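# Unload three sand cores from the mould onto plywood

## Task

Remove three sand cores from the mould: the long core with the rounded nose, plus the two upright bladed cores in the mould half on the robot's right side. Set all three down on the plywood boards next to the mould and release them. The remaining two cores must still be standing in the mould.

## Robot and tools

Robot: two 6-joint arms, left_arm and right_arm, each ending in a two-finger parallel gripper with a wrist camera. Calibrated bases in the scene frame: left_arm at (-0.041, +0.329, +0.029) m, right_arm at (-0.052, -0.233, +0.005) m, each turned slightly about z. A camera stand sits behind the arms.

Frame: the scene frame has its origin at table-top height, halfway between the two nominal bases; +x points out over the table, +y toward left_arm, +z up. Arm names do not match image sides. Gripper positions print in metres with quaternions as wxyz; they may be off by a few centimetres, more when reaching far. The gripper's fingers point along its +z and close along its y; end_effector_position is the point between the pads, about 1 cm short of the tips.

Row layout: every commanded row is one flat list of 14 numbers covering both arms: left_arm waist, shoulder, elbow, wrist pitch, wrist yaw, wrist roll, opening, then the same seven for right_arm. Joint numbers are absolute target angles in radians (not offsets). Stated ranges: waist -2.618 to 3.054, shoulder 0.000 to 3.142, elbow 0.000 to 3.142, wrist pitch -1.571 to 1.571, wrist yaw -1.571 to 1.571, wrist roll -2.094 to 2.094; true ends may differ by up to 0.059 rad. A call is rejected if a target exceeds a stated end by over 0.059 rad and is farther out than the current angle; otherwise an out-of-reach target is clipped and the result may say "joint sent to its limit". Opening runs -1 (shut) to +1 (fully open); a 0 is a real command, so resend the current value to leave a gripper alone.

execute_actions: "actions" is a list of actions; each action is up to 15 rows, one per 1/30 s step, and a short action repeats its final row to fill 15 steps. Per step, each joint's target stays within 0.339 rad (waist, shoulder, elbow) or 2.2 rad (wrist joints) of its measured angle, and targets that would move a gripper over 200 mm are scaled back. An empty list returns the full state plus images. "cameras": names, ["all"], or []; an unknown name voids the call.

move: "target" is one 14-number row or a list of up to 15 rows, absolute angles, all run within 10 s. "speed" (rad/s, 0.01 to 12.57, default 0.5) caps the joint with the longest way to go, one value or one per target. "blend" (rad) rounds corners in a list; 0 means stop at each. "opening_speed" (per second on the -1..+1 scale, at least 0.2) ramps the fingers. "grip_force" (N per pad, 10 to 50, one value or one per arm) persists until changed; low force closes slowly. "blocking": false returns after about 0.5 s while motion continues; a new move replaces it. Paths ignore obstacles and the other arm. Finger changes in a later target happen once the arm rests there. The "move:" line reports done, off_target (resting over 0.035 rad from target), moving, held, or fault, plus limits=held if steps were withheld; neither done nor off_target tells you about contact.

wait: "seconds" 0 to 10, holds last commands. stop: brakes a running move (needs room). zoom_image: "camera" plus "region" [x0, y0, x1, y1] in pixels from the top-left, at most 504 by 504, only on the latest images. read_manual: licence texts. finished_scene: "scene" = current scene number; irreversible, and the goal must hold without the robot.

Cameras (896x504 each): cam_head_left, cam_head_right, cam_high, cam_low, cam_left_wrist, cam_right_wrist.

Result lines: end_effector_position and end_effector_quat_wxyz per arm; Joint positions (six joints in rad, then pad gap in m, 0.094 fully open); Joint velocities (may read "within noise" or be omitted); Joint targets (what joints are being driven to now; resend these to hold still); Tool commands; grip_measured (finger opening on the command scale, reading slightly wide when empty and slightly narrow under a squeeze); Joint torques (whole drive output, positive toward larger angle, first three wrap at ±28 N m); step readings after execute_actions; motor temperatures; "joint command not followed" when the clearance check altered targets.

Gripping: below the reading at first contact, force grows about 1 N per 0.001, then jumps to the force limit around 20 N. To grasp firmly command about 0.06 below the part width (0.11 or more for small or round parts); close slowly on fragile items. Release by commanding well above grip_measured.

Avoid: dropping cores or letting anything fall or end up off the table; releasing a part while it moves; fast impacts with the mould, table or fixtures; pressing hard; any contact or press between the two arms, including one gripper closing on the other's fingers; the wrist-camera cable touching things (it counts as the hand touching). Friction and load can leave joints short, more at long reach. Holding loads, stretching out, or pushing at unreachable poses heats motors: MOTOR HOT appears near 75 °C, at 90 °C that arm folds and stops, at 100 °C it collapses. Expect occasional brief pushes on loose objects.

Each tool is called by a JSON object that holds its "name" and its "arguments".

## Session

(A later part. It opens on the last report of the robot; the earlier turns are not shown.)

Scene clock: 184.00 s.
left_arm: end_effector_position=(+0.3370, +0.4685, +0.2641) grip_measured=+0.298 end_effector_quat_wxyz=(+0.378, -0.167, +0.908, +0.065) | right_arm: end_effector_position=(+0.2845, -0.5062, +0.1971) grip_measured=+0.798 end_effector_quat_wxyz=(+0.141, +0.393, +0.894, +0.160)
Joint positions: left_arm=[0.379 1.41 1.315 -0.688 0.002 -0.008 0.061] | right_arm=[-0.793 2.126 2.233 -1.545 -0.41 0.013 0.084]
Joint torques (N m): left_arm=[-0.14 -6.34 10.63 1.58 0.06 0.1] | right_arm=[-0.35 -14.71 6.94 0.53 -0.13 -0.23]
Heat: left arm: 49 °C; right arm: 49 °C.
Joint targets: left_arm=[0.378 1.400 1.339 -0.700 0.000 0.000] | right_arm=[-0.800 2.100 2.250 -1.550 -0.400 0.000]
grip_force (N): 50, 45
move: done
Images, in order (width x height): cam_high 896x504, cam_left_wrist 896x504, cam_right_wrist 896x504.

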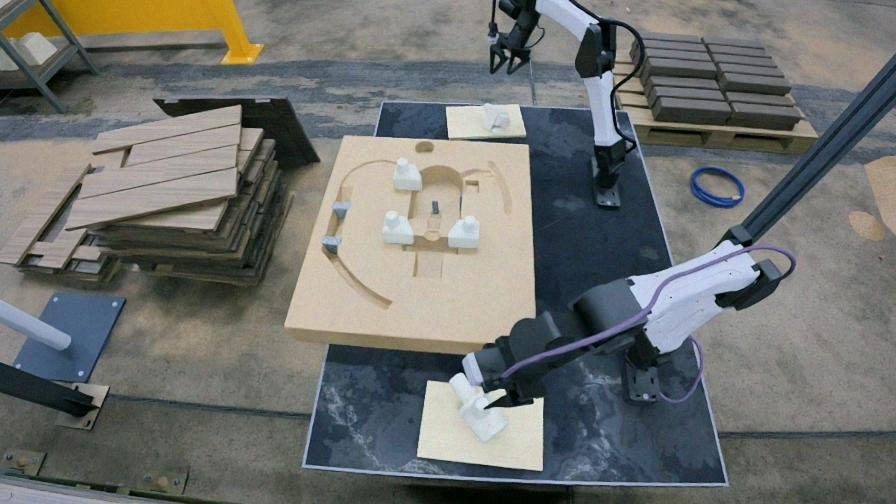

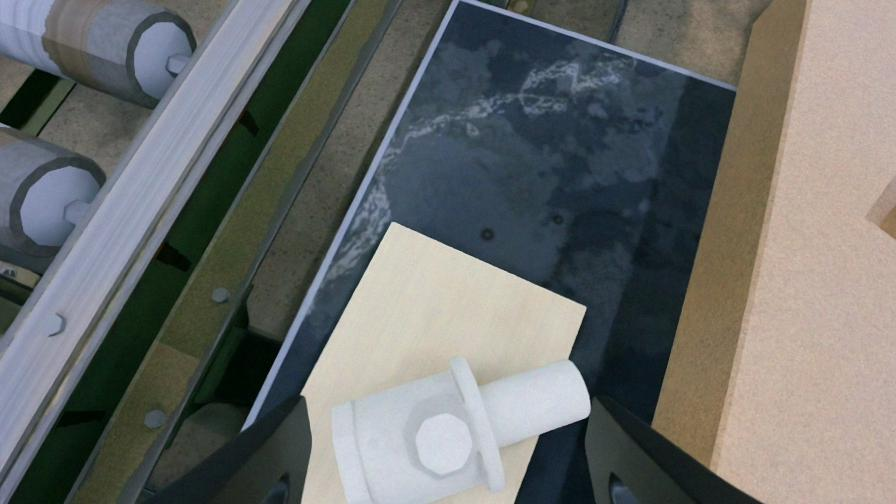

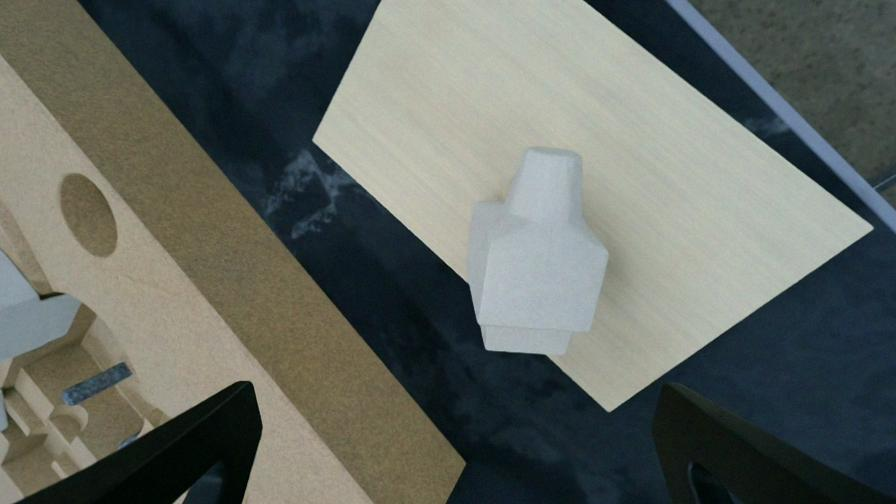

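{"name": "move", "arguments": {"target": [[0.378,1.2,1.339,-0.70,0,0,0.3,-0.5,1.8,2.2,-1.4,0,0,1],[0.378,1.2,1.339,-0.70,0,0,0.3,0.233,2.028,2.14,-1.079,0,0,1]], "speed": 0.9, "blend": [0.1,0], "cameras": ["cam_right_wrist"]}}

Scene clock: 189.23 s.
left_arm: end_effector_position=(+0.3055, +0.4568, +0.3384) grip_measured=+0.298 end_effector_quat_wxyz=(+0.467, -0.159, +0.866, +0.081) | right_arm: end_effector_position=(+0.4489, -0.1369, +0.2409) grip_measured=+0.998 end_effector_quat_wxyz=(+0.292, -0.086, +0.952, +0.033)
Joint positions: left_arm=[0.379 1.205 1.315 -0.693 0.002 -0.008 0.061] | right_arm=[0.237 2.02 2.144 -1.099 -0.008 0.011 0.094]
Joint torques (N m): left_arm=[-0.23 -4.11 10.48 1.88 0.07 0.09] | right_arm=[-0.06 -10.99 5.83 1.5 0.06 -0.15]
Heat: left arm: 48 °C; right arm: 49 °C.
Joint targets: left_arm=[0.378 1.200 1.339 -0.700 0.000 0.000] | right_arm=[0.233 2.028 2.140 -1.079 0.000 0.000]
grip_force (N): 50, 45
move: done
Images, in order (width x height): cam_right_wrist 896x504.

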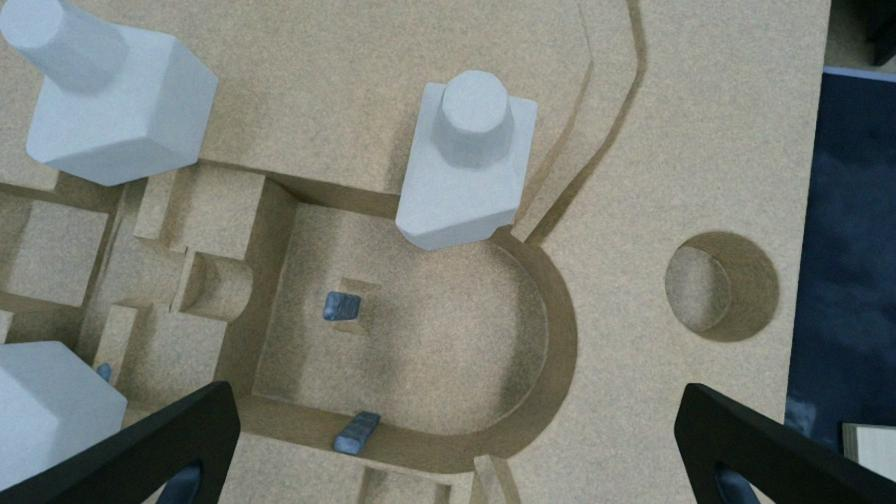

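{"name": "move", "arguments": {"target": [[0.378,1.2,1.339,-0.70,0,0,0.3,0.28,2.05,1.75,-0.2,0.2,0.08,1],[0.378,1.2,1.339,-0.70,0,0,0.3,0.3,2.086,1.567,0.225,0.271,0.095,1],[0.378,1.2,1.339,-0.70,0,0,0.3,0.300,2.165,1.476,0.375,0.273,0.1,1]], "speed": [0.7,0.7,0.3], "blend": [0.1,0.05,0], "cameras": ["cam_right_wrist","cam_low"]}}

Scene clock: 199.40 s.
left_arm: end_effector_position=(+0.3055, +0.4568, +0.3384) grip_measured=+0.298 end_effector_quat_wxyz=(+0.467, -0.159, +0.866, +0.081) | right_arm: end_effector_position=(+0.5649, -0.1263, +0.1579) grip_measured=+0.998 end_effector_quat_wxyz=(+0.591, +0.013, +0.807, -0.011)
Joint positions: left_arm=[0.379 1.205 1.315 -0.693 0.002 -0.008 0.061] | right_arm=[0.295 2.153 1.481 0.355 0.266 0.084 0.094]
Joint torques (N m): left_arm=[-0.13 -4.15 10.54 1.87 0.06 0.1] | right_arm=[1.06 -12.42 6.27 2.05 0.07 0.08]
Heat: left arm: 48 °C; right arm: 49 °C.
Joint targets: left_arm=[0.378 1.200 1.339 -0.700 0.000 0.000] | right_arm=[0.300 2.165 1.476 0.375 0.273 0.100]
grip_force (N): 50, 45
move: done
Images, in order (width x height): cam_low 896x504, cam_right_wrist 896x504.

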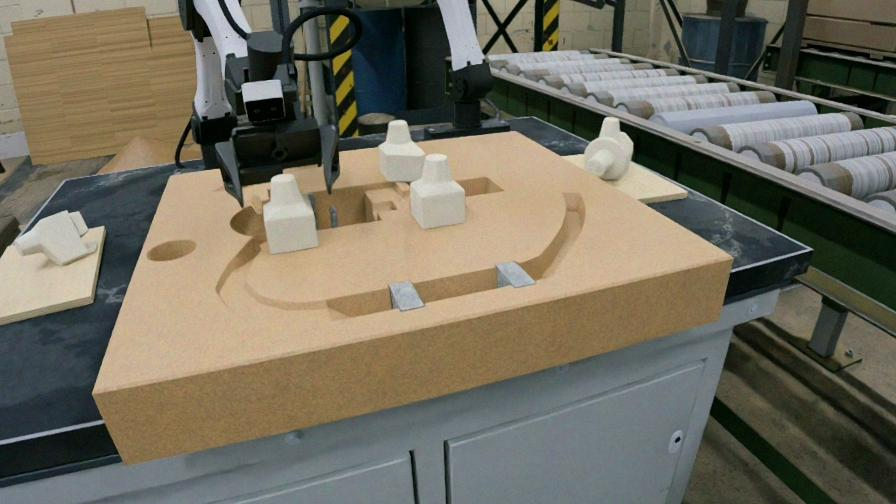

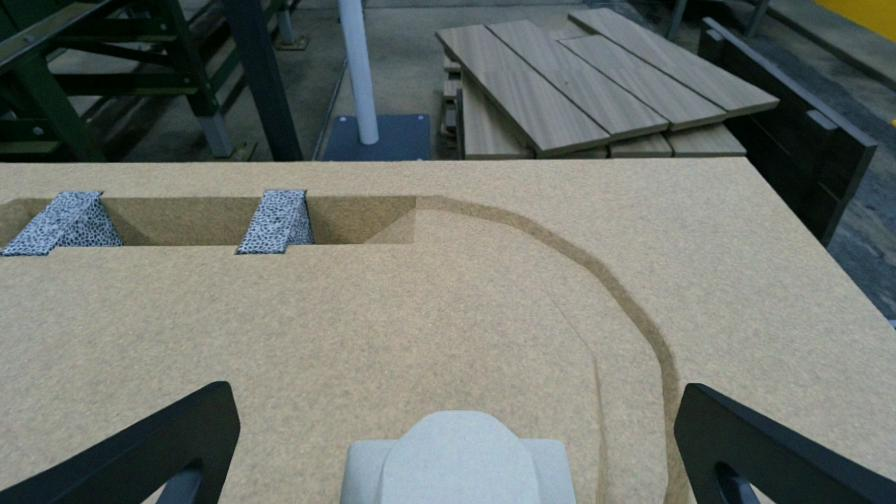

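{"name": "move", "arguments": {"target": [[0.378,1.2,1.339,-0.70,0,0,0.3,0.300,2.242,1.416,0.510,0.273,0.1,1]], "speed": 0.25, "cameras": ["cam_right_wrist","cam_low"]}}

{"name": "zoom_image", "arguments": {"camera": "cam_low", "region": [160, 80, 400, 280]}}

Scene clock: 205.93 s.
left_arm: end_effector_position=(+0.3055, +0.4568, +0.3384) grip_measured=+0.298 end_effector_quat_wxyz=(+0.467, -0.159, +0.866, +0.081) | right_arm: end_effector_position=(+0.5649, -0.1264, +0.1168) grip_measured=+0.998 end_effector_quat_wxyz=(+0.591, +0.013, +0.806, -0.011)
Joint positions: left_arm=[0.379 1.205 1.315 -0.693 0.002 -0.008 0.061] | right_arm=[0.295 2.228 1.422 0.49 0.266 0.084 0.094]
Joint torques (N m): left_arm=[-0.17 -4.16 10.54 1.88 0.06 0.07] | right_arm=[0.8 -12.63 5.91 2.08 0.09 0.1]
Motor temperatures (°C): left_arm=[23 45 49 42 22 22 26] | right_arm=[25 49 35 36 21 24 22]
Heat: left arm: 49 °C; right arm: 49 °C.
Joint targets: left_arm=[0.378 1.200 1.339 -0.700 0.000 0.000] | right_arm=[0.300 2.242 1.416 0.510 0.273 0.100]
grip_force (N): 50, 45
move: done
Images, in order (width x height): cam_low 896x504, cam_right_wrist 896x504.

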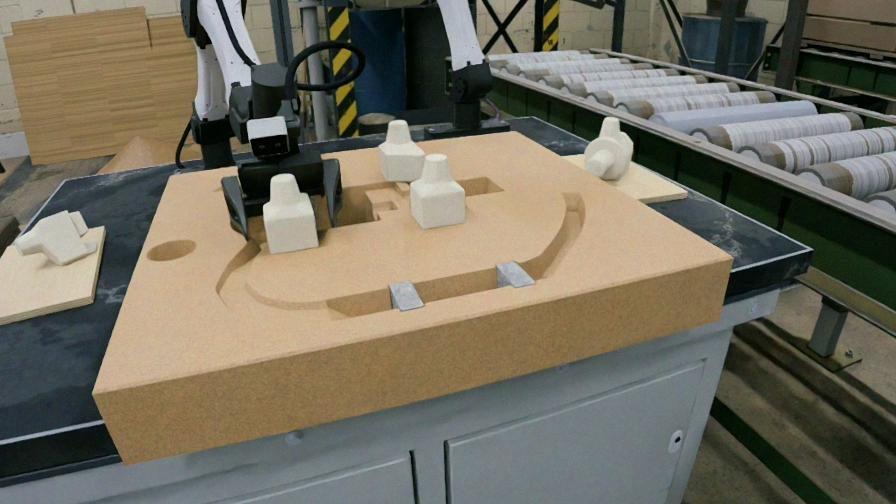

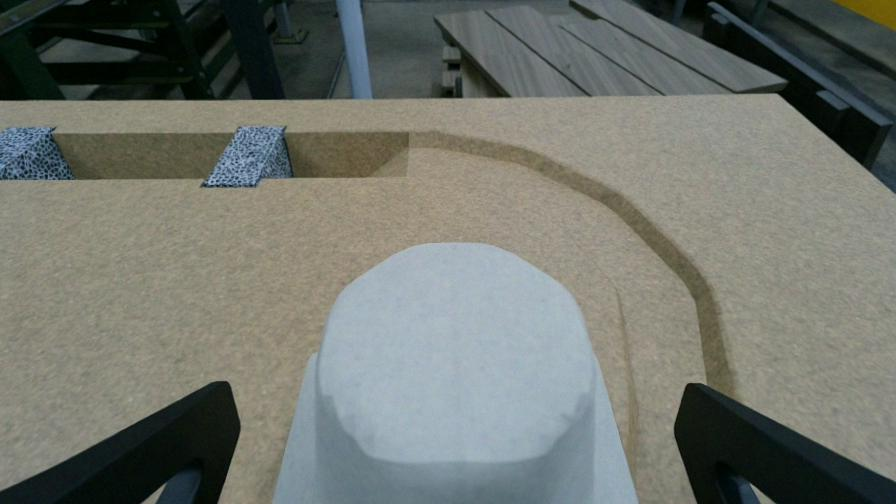

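Scaled by 2.100 from the camera's 896x504 image, which has a finer 1280x720 frame.

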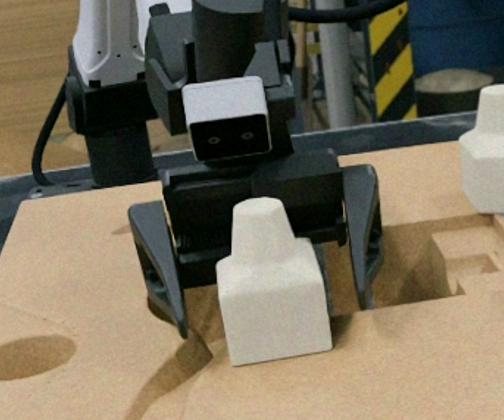

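{"name": "move", "arguments": {"target": [[0.378,1.2,1.339,-0.70,0,0,0.3,0.300,2.242,1.416,0.510,0.273,0.1,0.0],[0.378,1.2,1.339,-0.70,0,0,0.3,0.3,2.156,1.51,0.39,0.273,0.1,0.0],[0.378,1.2,1.339,-0.70,0,0,0.3,0.298,2.086,1.61,0.26,0.27,0.095,0.0],[0.378,1.2,1.339,-0.70,0,0,0.3,0.296,2.046,1.73,0.12,0.27,0.095,0.0]], "speed": [0.2,0.15,0.15,0.2], "blend": [0,0.03,0.03,0], "opening_speed": 0.5, "cameras": ["cam_right_wrist","cam_low"]}}

{"name": "zoom_image", "arguments": {"camera": "cam_low", "region": [160, 80, 400, 280]}}

Scene clock: 216.67 s.
left_arm: end_effector_position=(+0.3055, +0.4568, +0.3384) grip_measured=+0.298 end_effector_quat_wxyz=(+0.467, -0.159, +0.866, +0.081) | right_arm: end_effector_position=(+0.5701, -0.1256, +0.2080) grip_measured=+0.158 end_effector_quat_wxyz=(+0.569, +0.011, +0.822, -0.017)
Joint positions: left_arm=[0.379 1.205 1.315 -0.693 0.002 -0.008 0.061] | right_arm=[0.295 2.115 1.682 0.059 0.269 0.088 0.054]
Joint torques (N m): left_arm=[-0.16 -4.15 10.52 1.9 0.06 0.08] | right_arm=[0.32 -20.78 10.69 2.41 0.05 0.03]
Heat: left arm: 50 °C; right arm: 51 °C.
Joint targets: left_arm=[0.378 1.200 1.339 -0.700 0.000 0.000] | right_arm=[0.296 2.046 1.730 0.120 0.270 0.095]
grip_force (N): 50, 45
move: off_target (right_arm); right_arm: the shoulder is farthest, 0.069 rad from its target
Images, in order (width x height): cam_low 896x504, cam_right_wrist 896x504.

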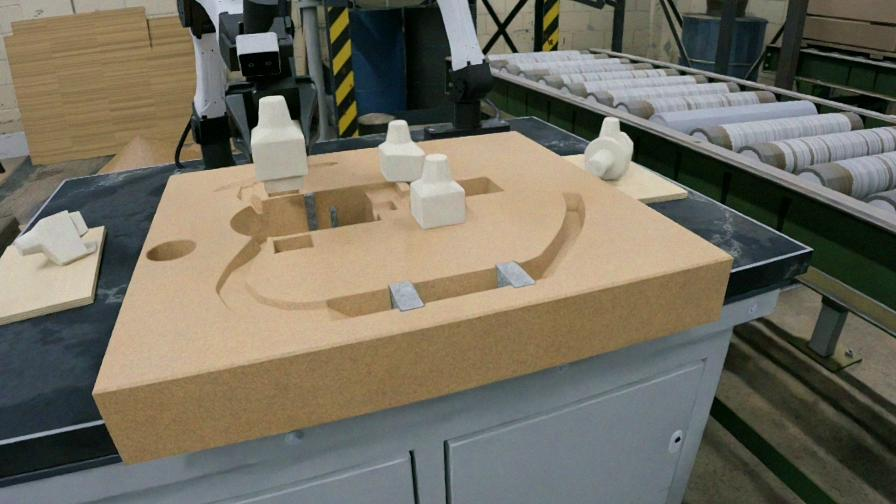

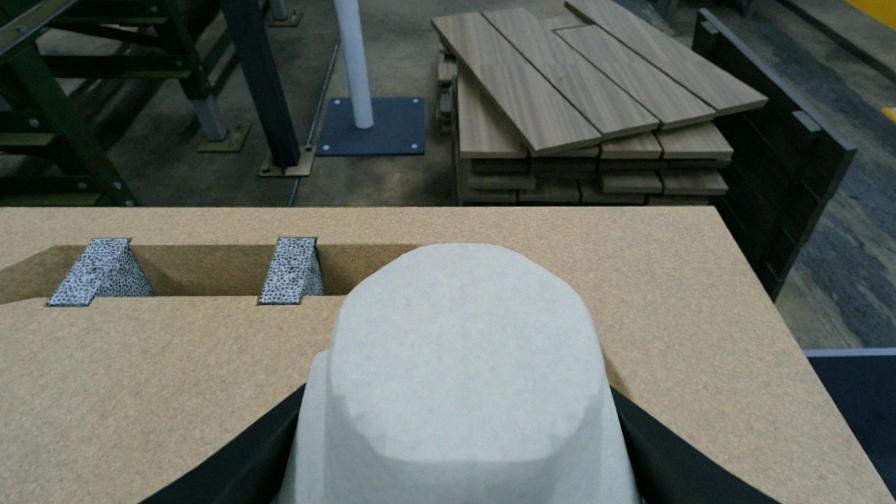

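Scaled by 2.100 from the camera's 896x504 image, which has a finer 1280x720 frame.

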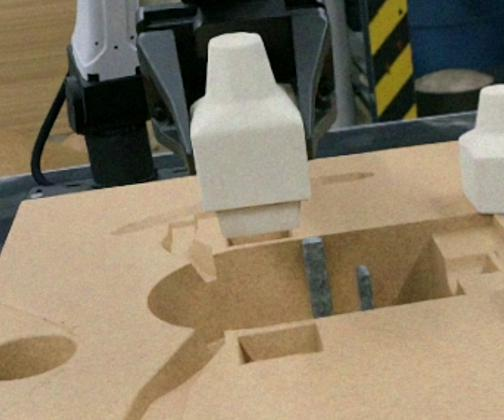

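{"name": "move", "arguments": {"target": [[0.378,1.2,1.339,-0.70,0,0,0.3,0.29,1.75,1.68,-0.3,0.15,0.08,0.0],[0.378,1.2,1.339,-0.70,0,0,0.3,0.1,1.6,1.58,-0.6,0.0,0.3,0.0],[0.378,1.2,1.339,-0.70,0,0,0.3,-0.550,1.7,1.68,-0.8,-0.2,1.4,0.0],[0.378,1.2,1.339,-0.70,0,0,0.3,-0.550,2.10,1.93,-0.95,-0.3,1.571,0.0]], "speed": [0.35,0.5,0.7,0.4], "blend": [0.05,0.1,0.1,0], "cameras": ["cam_right_wrist","cam_head_left","cam_low"]}}

{"name": "zoom_image", "arguments": {"camera": "cam_head_left", "region": [490, 270, 670, 410]}}

Scene clock: 226.93 s.
left_arm: end_effector_position=(+0.3055, +0.4568, +0.3384) grip_measured=+0.298 end_effector_quat_wxyz=(+0.467, -0.159, +0.866, +0.081) | right_arm: end_effector_position=(+0.3865, -0.4743, +0.1272) grip_measured=+0.158 end_effector_quat_wxyz=(+0.106, +0.844, +0.484, +0.208)
Joint positions: left_arm=[0.379 1.205 1.315 -0.693 0.002 -0.008 0.061] | right_arm=[-0.549 2.107 1.887 -0.966 -0.278 1.556 0.054]
Joint torques (N m): left_arm=[-0.17 -4.15 10.63 1.9 0.05 0.08] | right_arm=[0.16 -13.44 9.61 1.11 -0.31 0.09]
Motor temperatures (°C): left_arm=[23 43 50 42 22 22 26] | right_arm=[25 54 38 39 21 24 23]
Heat: left arm: 50 °C; right arm: 54 °C.
Joint targets: left_arm=[0.378 1.200 1.339 -0.700 0.000 0.000] | right_arm=[-0.550 2.100 1.930 -0.950 -0.300 1.571]
grip_force (N): 50, 45
move: off_target (right_arm); right_arm: the elbow is farthest, 0.043 rad from its target
Images, in order (width x height): cam_head_left 896x504, cam_low 896x504, cam_right_wrist 896x504.

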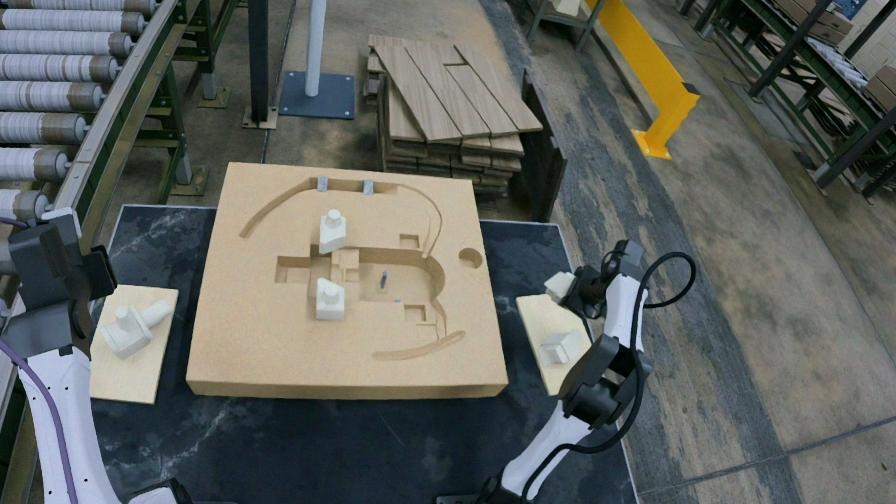

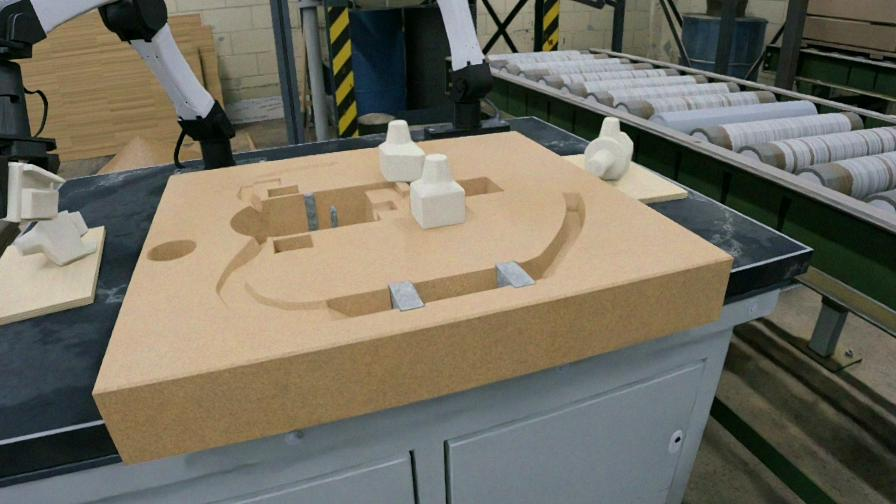

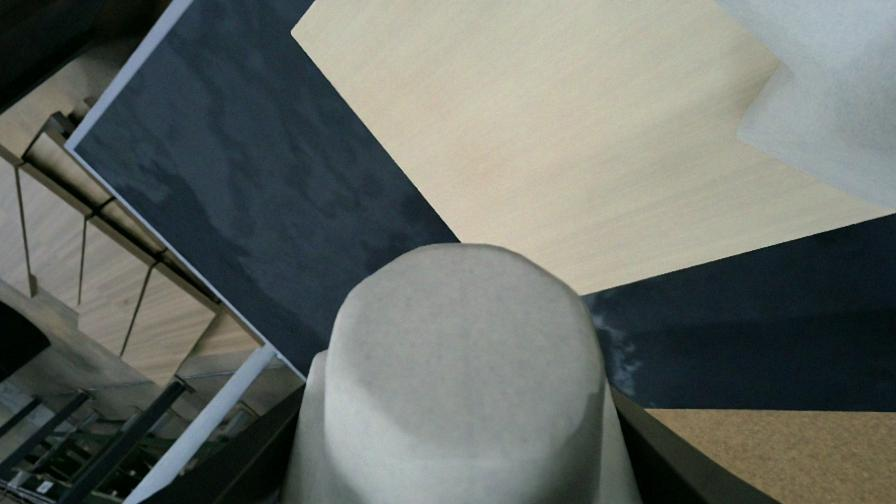

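Scaled by 2.800 from the camera's 896x504 image, which has a finer 1280x720 frame.

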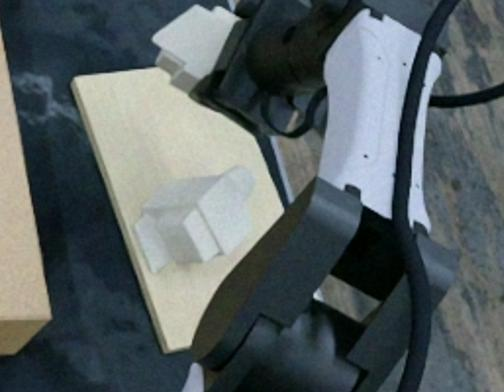

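{"name": "move", "arguments": {"target": [[0.378,1.2,1.339,-0.70,0,0,0.3,-0.550,2.35,2.22,-1.22,-0.32,1.571,0.0],[0.378,1.2,1.339,-0.70,0,0,0.3,-0.550,2.535,2.44,-1.40,-0.32,1.571,0.0],[0.378,1.2,1.339,-0.70,0,0,0.3,-0.550,2.558,2.388,-1.375,-0.33,1.571,0.0]], "speed": [0.3,0.2,0.12], "blend": [0.05,0.03,0], "cameras": ["cam_low","cam_right_wrist","cam_head_left"]}}

{"name": "zoom_image", "arguments": {"camera": "cam_low", "region": [0, 180, 120, 300]}}

{"name": "zoom_image", "arguments": {"camera": "cam_head_left", "region": [490, 270, 670, 410]}}

Scene clock: 236.17 s.
left_arm: end_effector_position=(+0.3055, +0.4568, +0.3384) grip_measured=+0.298 end_effector_quat_wxyz=(+0.467, -0.159, +0.866, +0.081) | right_arm: end_effector_position=(+0.3895, -0.4710, +0.0444) grip_measured=+0.158 end_effector_quat_wxyz=(-0.057, +0.870, +0.469, +0.142)
Joint positions: left_arm=[0.379 1.205 1.315 -0.693 0.002 -0.008 0.061] | right_arm=[-0.549 2.554 2.391 -1.378 -0.305 1.557 0.054]
Joint torques (N m): left_arm=[-0.17 -4.18 10.56 1.88 0.07 0.08] | right_arm=[0.16 -15.12 5.5 0.3 -0.4 0.08]
Motor temperatures (°C): left_arm=[23 42 51 42 22 22 26] | right_arm=[25 55 40 37 21 24 23]
Heat: left arm: 51 °C; right arm: 55 °C.
Joint targets: left_arm=[0.378 1.200 1.339 -0.700 0.000 0.000] | right_arm=[-0.550 2.558 2.388 -1.375 -0.330 1.571]
grip_force (N): 50, 45
move: done; blend cut to 0.026 rad at target 2
Images, in order (width x height): cam_head_left 896x504, cam_low 896x504, cam_right_wrist 896x504.

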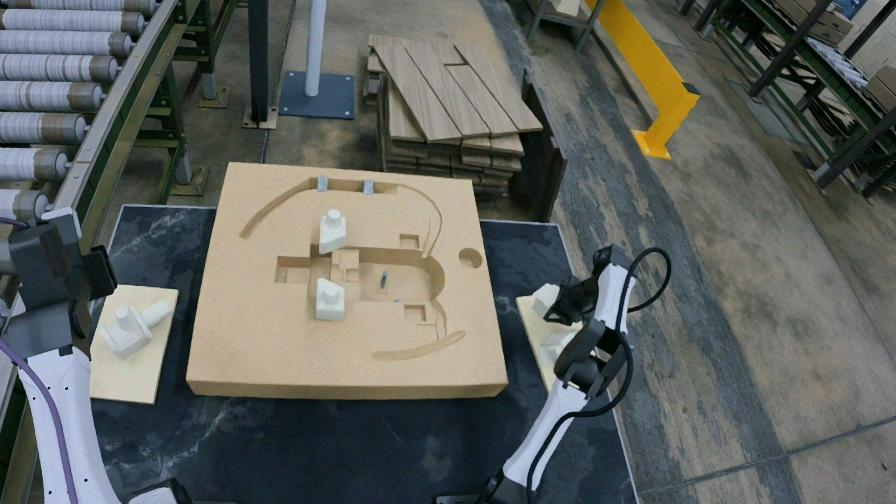

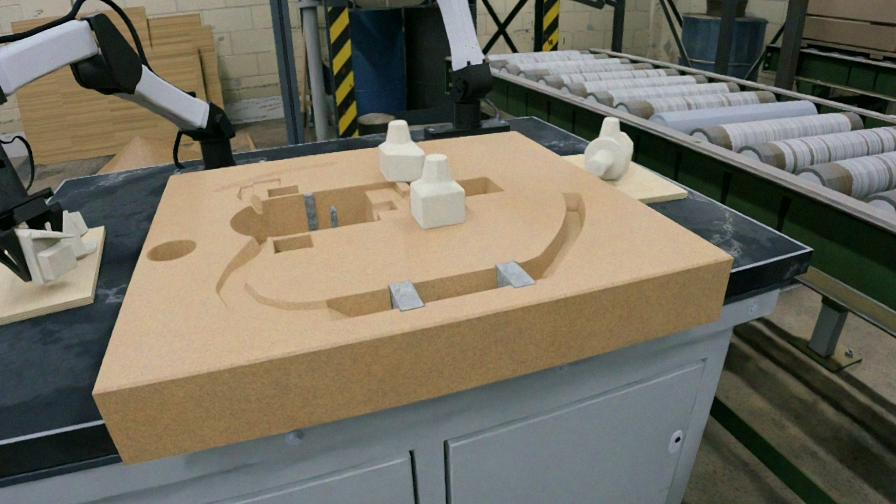

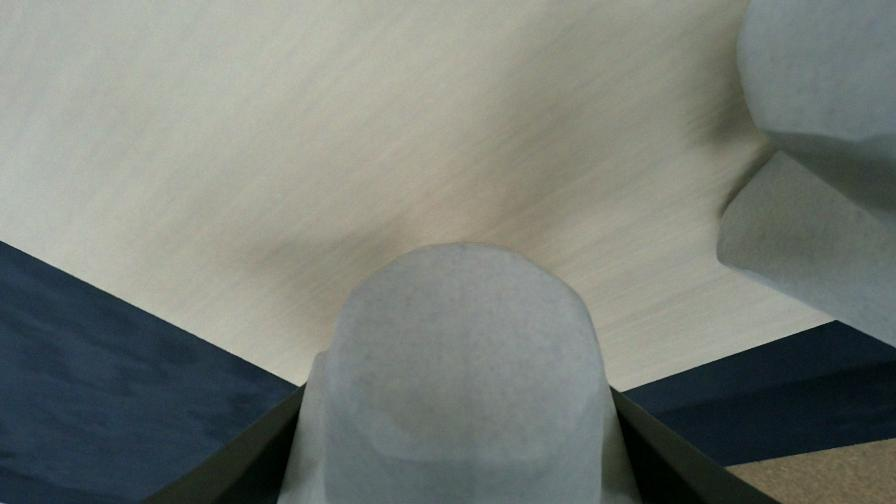

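Scaled by 4.200 from the camera's 896x504 image, which has a finer 1280x720 frame.

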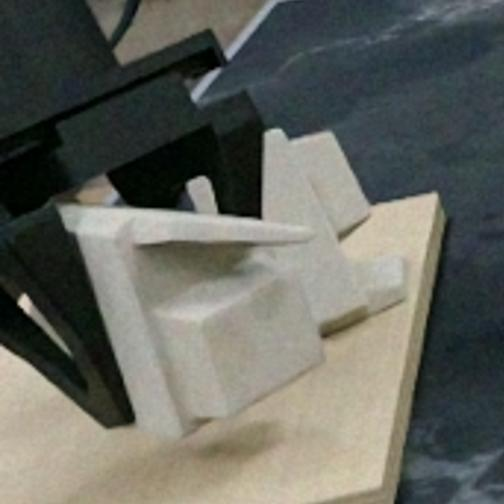

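Scaled by 2.800 from the camera's 896x504 image, which has a finer 1280x720 frame.

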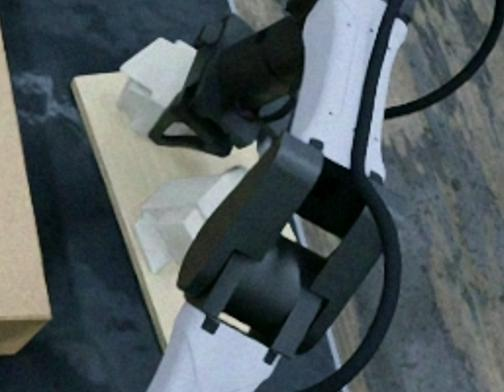

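{"name": "move", "arguments": {"target": [[0.378,1.2,1.339,-0.70,0,0,0.3,-0.556,2.570,2.376,-1.37,-0.335,1.571,0.0]], "speed": 0.08, "cameras": ["cam_low"]}}

{"name": "zoom_image", "arguments": {"camera": "cam_low", "region": [0, 200, 100, 300]}}

Scene clock: 240.97 s.
left_arm: end_effector_position=(+0.3055, +0.4568, +0.3384) grip_measured=+0.298 end_effector_quat_wxyz=(+0.467, -0.159, +0.866, +0.081) | right_arm: end_effector_position=(+0.3861, -0.4677, +0.0344) grip_measured=+0.158 end_effector_quat_wxyz=(-0.071, +0.870, +0.467, +0.137)
Joint positions: left_arm=[0.379 1.205 1.315 -0.693 0.002 -0.008 0.061] | right_arm=[-0.549 2.567 2.375 -1.378 -0.31 1.557 0.054]
Joint torques (N m): left_arm=[-0.14 -4.12 10.54 1.88 0.06 0.11] | right_arm=[-0.32 -15.24 5.71 0.31 -0.39 0.09]
Motor temperatures (°C): left_arm=[23 42 51 42 22 22 25] | right_arm=[25 56 39 35 21 24 23]
Heat: left arm: 51 °C; right arm: 56 °C.
Joint targets: left_arm=[0.378 1.200 1.339 -0.700 0.000 0.000] | right_arm=[-0.556 2.570 2.376 -1.370 -0.335 1.571]
grip_force (N): 50, 45
move: done
Images, in order (width x height): cam_low 896x504.

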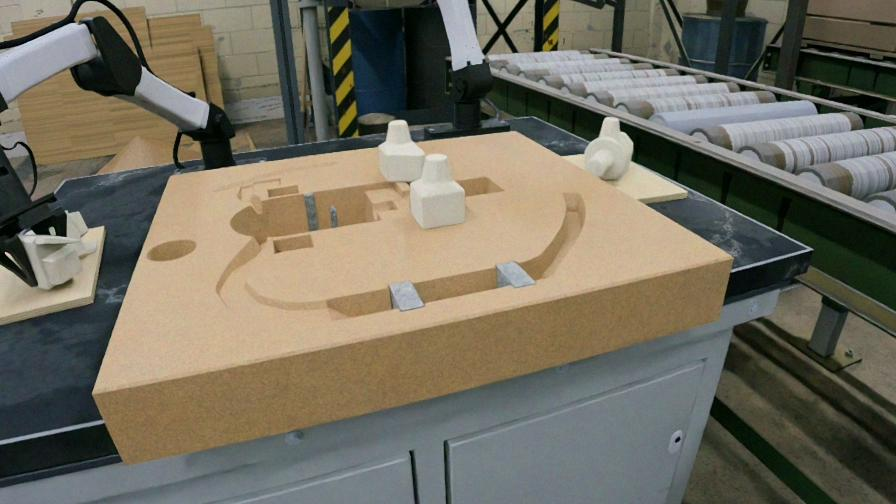

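Scaled by 5.040 from the camera's 896x504 image, which has a finer 1280x720 frame.

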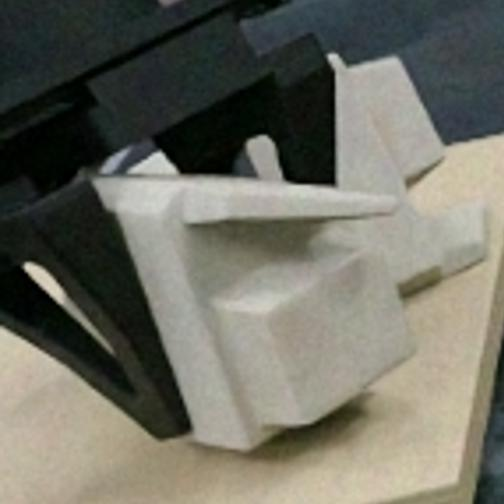

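{"name": "move", "arguments": {"target": [[0.378,1.2,1.339,-0.70,0,0,0.3,-0.553,2.583,2.371,-1.367,-0.335,1.571,0.0]], "speed": 0.06, "cameras": ["cam_low"]}}

{"name": "zoom_image", "arguments": {"camera": "cam_low", "region": [0, 200, 100, 300]}}

Scene clock: 244.77 s.
left_arm: end_effector_position=(+0.3055, +0.4568, +0.3384) grip_measured=+0.298 end_effector_quat_wxyz=(+0.467, -0.159, +0.866, +0.081) | right_arm: end_effector_position=(+0.3848, -0.4667, +0.0284) grip_measured=+0.158 end_effector_quat_wxyz=(-0.077, +0.871, +0.466, +0.134)
Joint positions: left_arm=[0.379 1.205 1.315 -0.693 0.002 -0.008 0.061] | right_arm=[-0.549 2.578 2.371 -1.377 -0.311 1.558 0.054]
Joint torques (N m): left_arm=[-0.13 -4.11 10.47 1.89 0.07 0.07] | right_arm=[-0.12 -15.15 5.59 0.3 -0.39 0.09]
Motor temperatures (°C): left_arm=[23 42 51 42 22 22 25] | right_arm=[25 57 39 35 21 24 24]
Heat: left arm: 51 °C; right arm: 57 °C.
Joint targets: left_arm=[0.378 1.200 1.339 -0.700 0.000 0.000] | right_arm=[-0.553 2.583 2.371 -1.367 -0.335 1.571]
grip_force (N): 50, 45
move: done
Images, in order (width x height): cam_low 896x504.

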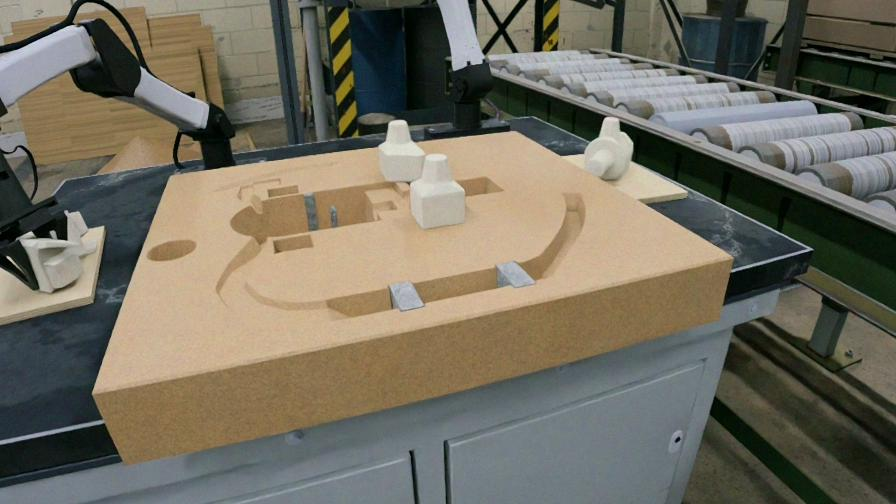

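Scaled by 5.040 from the camera's 896x504 image, which has a finer 1280x720 frame.

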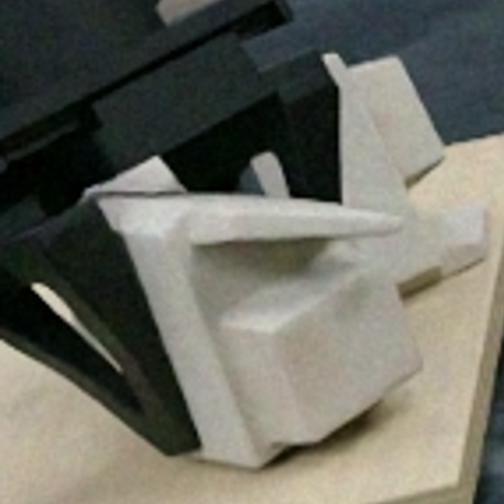

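{"name": "move", "arguments": {"target": [[0.378,1.2,1.339,-0.70,0,0,0.3,-0.553,2.592,2.367,-1.372,-0.335,1.571,0.0]], "speed": 0.06, "cameras": ["cam_low"]}}

{"name": "zoom_image", "arguments": {"camera": "cam_low", "region": [0, 200, 100, 300]}}

Scene clock: 249.20 s.
left_arm: end_effector_position=(+0.3055, +0.4568, +0.3384) grip_measured=+0.298 end_effector_quat_wxyz=(+0.467, -0.159, +0.866, +0.081) | right_arm: end_effector_position=(+0.3845, -0.4667, +0.0271) grip_measured=+0.158 end_effector_quat_wxyz=(-0.079, +0.871, +0.466, +0.134)
Joint positions: left_arm=[0.379 1.205 1.315 -0.693 0.002 -0.008 0.061] | right_arm=[-0.549 2.58 2.371 -1.377 -0.311 1.558 0.054]
Joint torques (N m): left_arm=[-0.14 -4.15 10.55 1.9 0.07 0.1] | right_arm=[0.05 -14.24 5.39 0.27 -0.43 0.07]
Motor temperatures (°C): left_arm=[23 41 51 42 22 22 25] | right_arm=[25 58 39 34 21 24 24]
Heat: left arm: 51 °C; right arm: 58 °C.
Joint targets: left_arm=[0.378 1.200 1.339 -0.700 0.000 0.000] | right_arm=[-0.553 2.592 2.367 -1.372 -0.335 1.571]
grip_force (N): 50, 45
move: done
Images, in order (width x height): cam_low 896x504.

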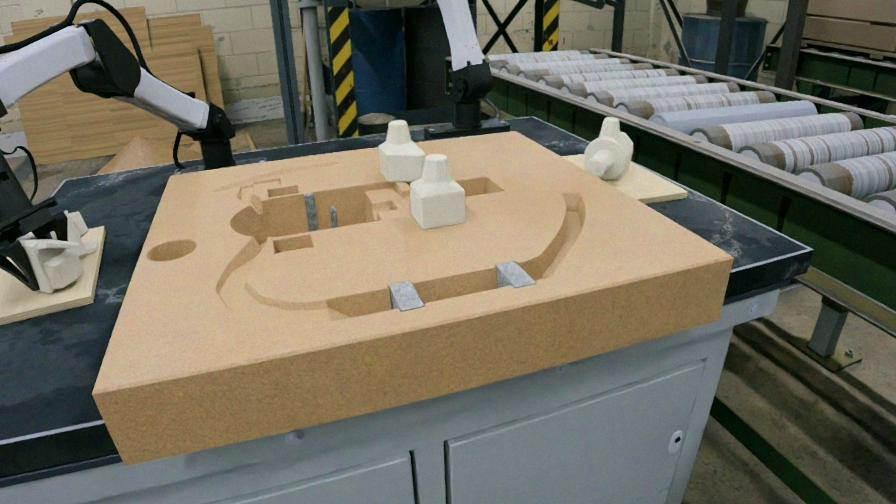

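Scaled by 5.040 from the camera's 896x504 image, which has a finer 1280x720 frame.

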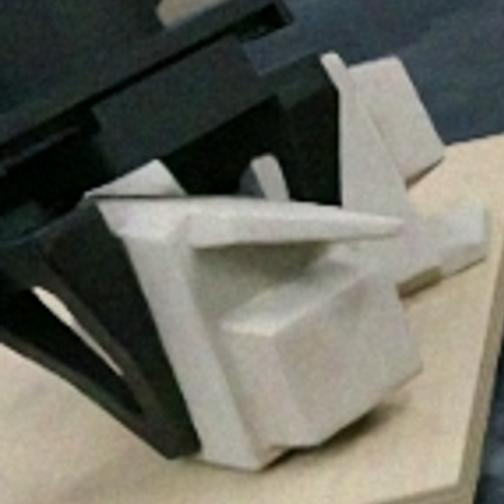

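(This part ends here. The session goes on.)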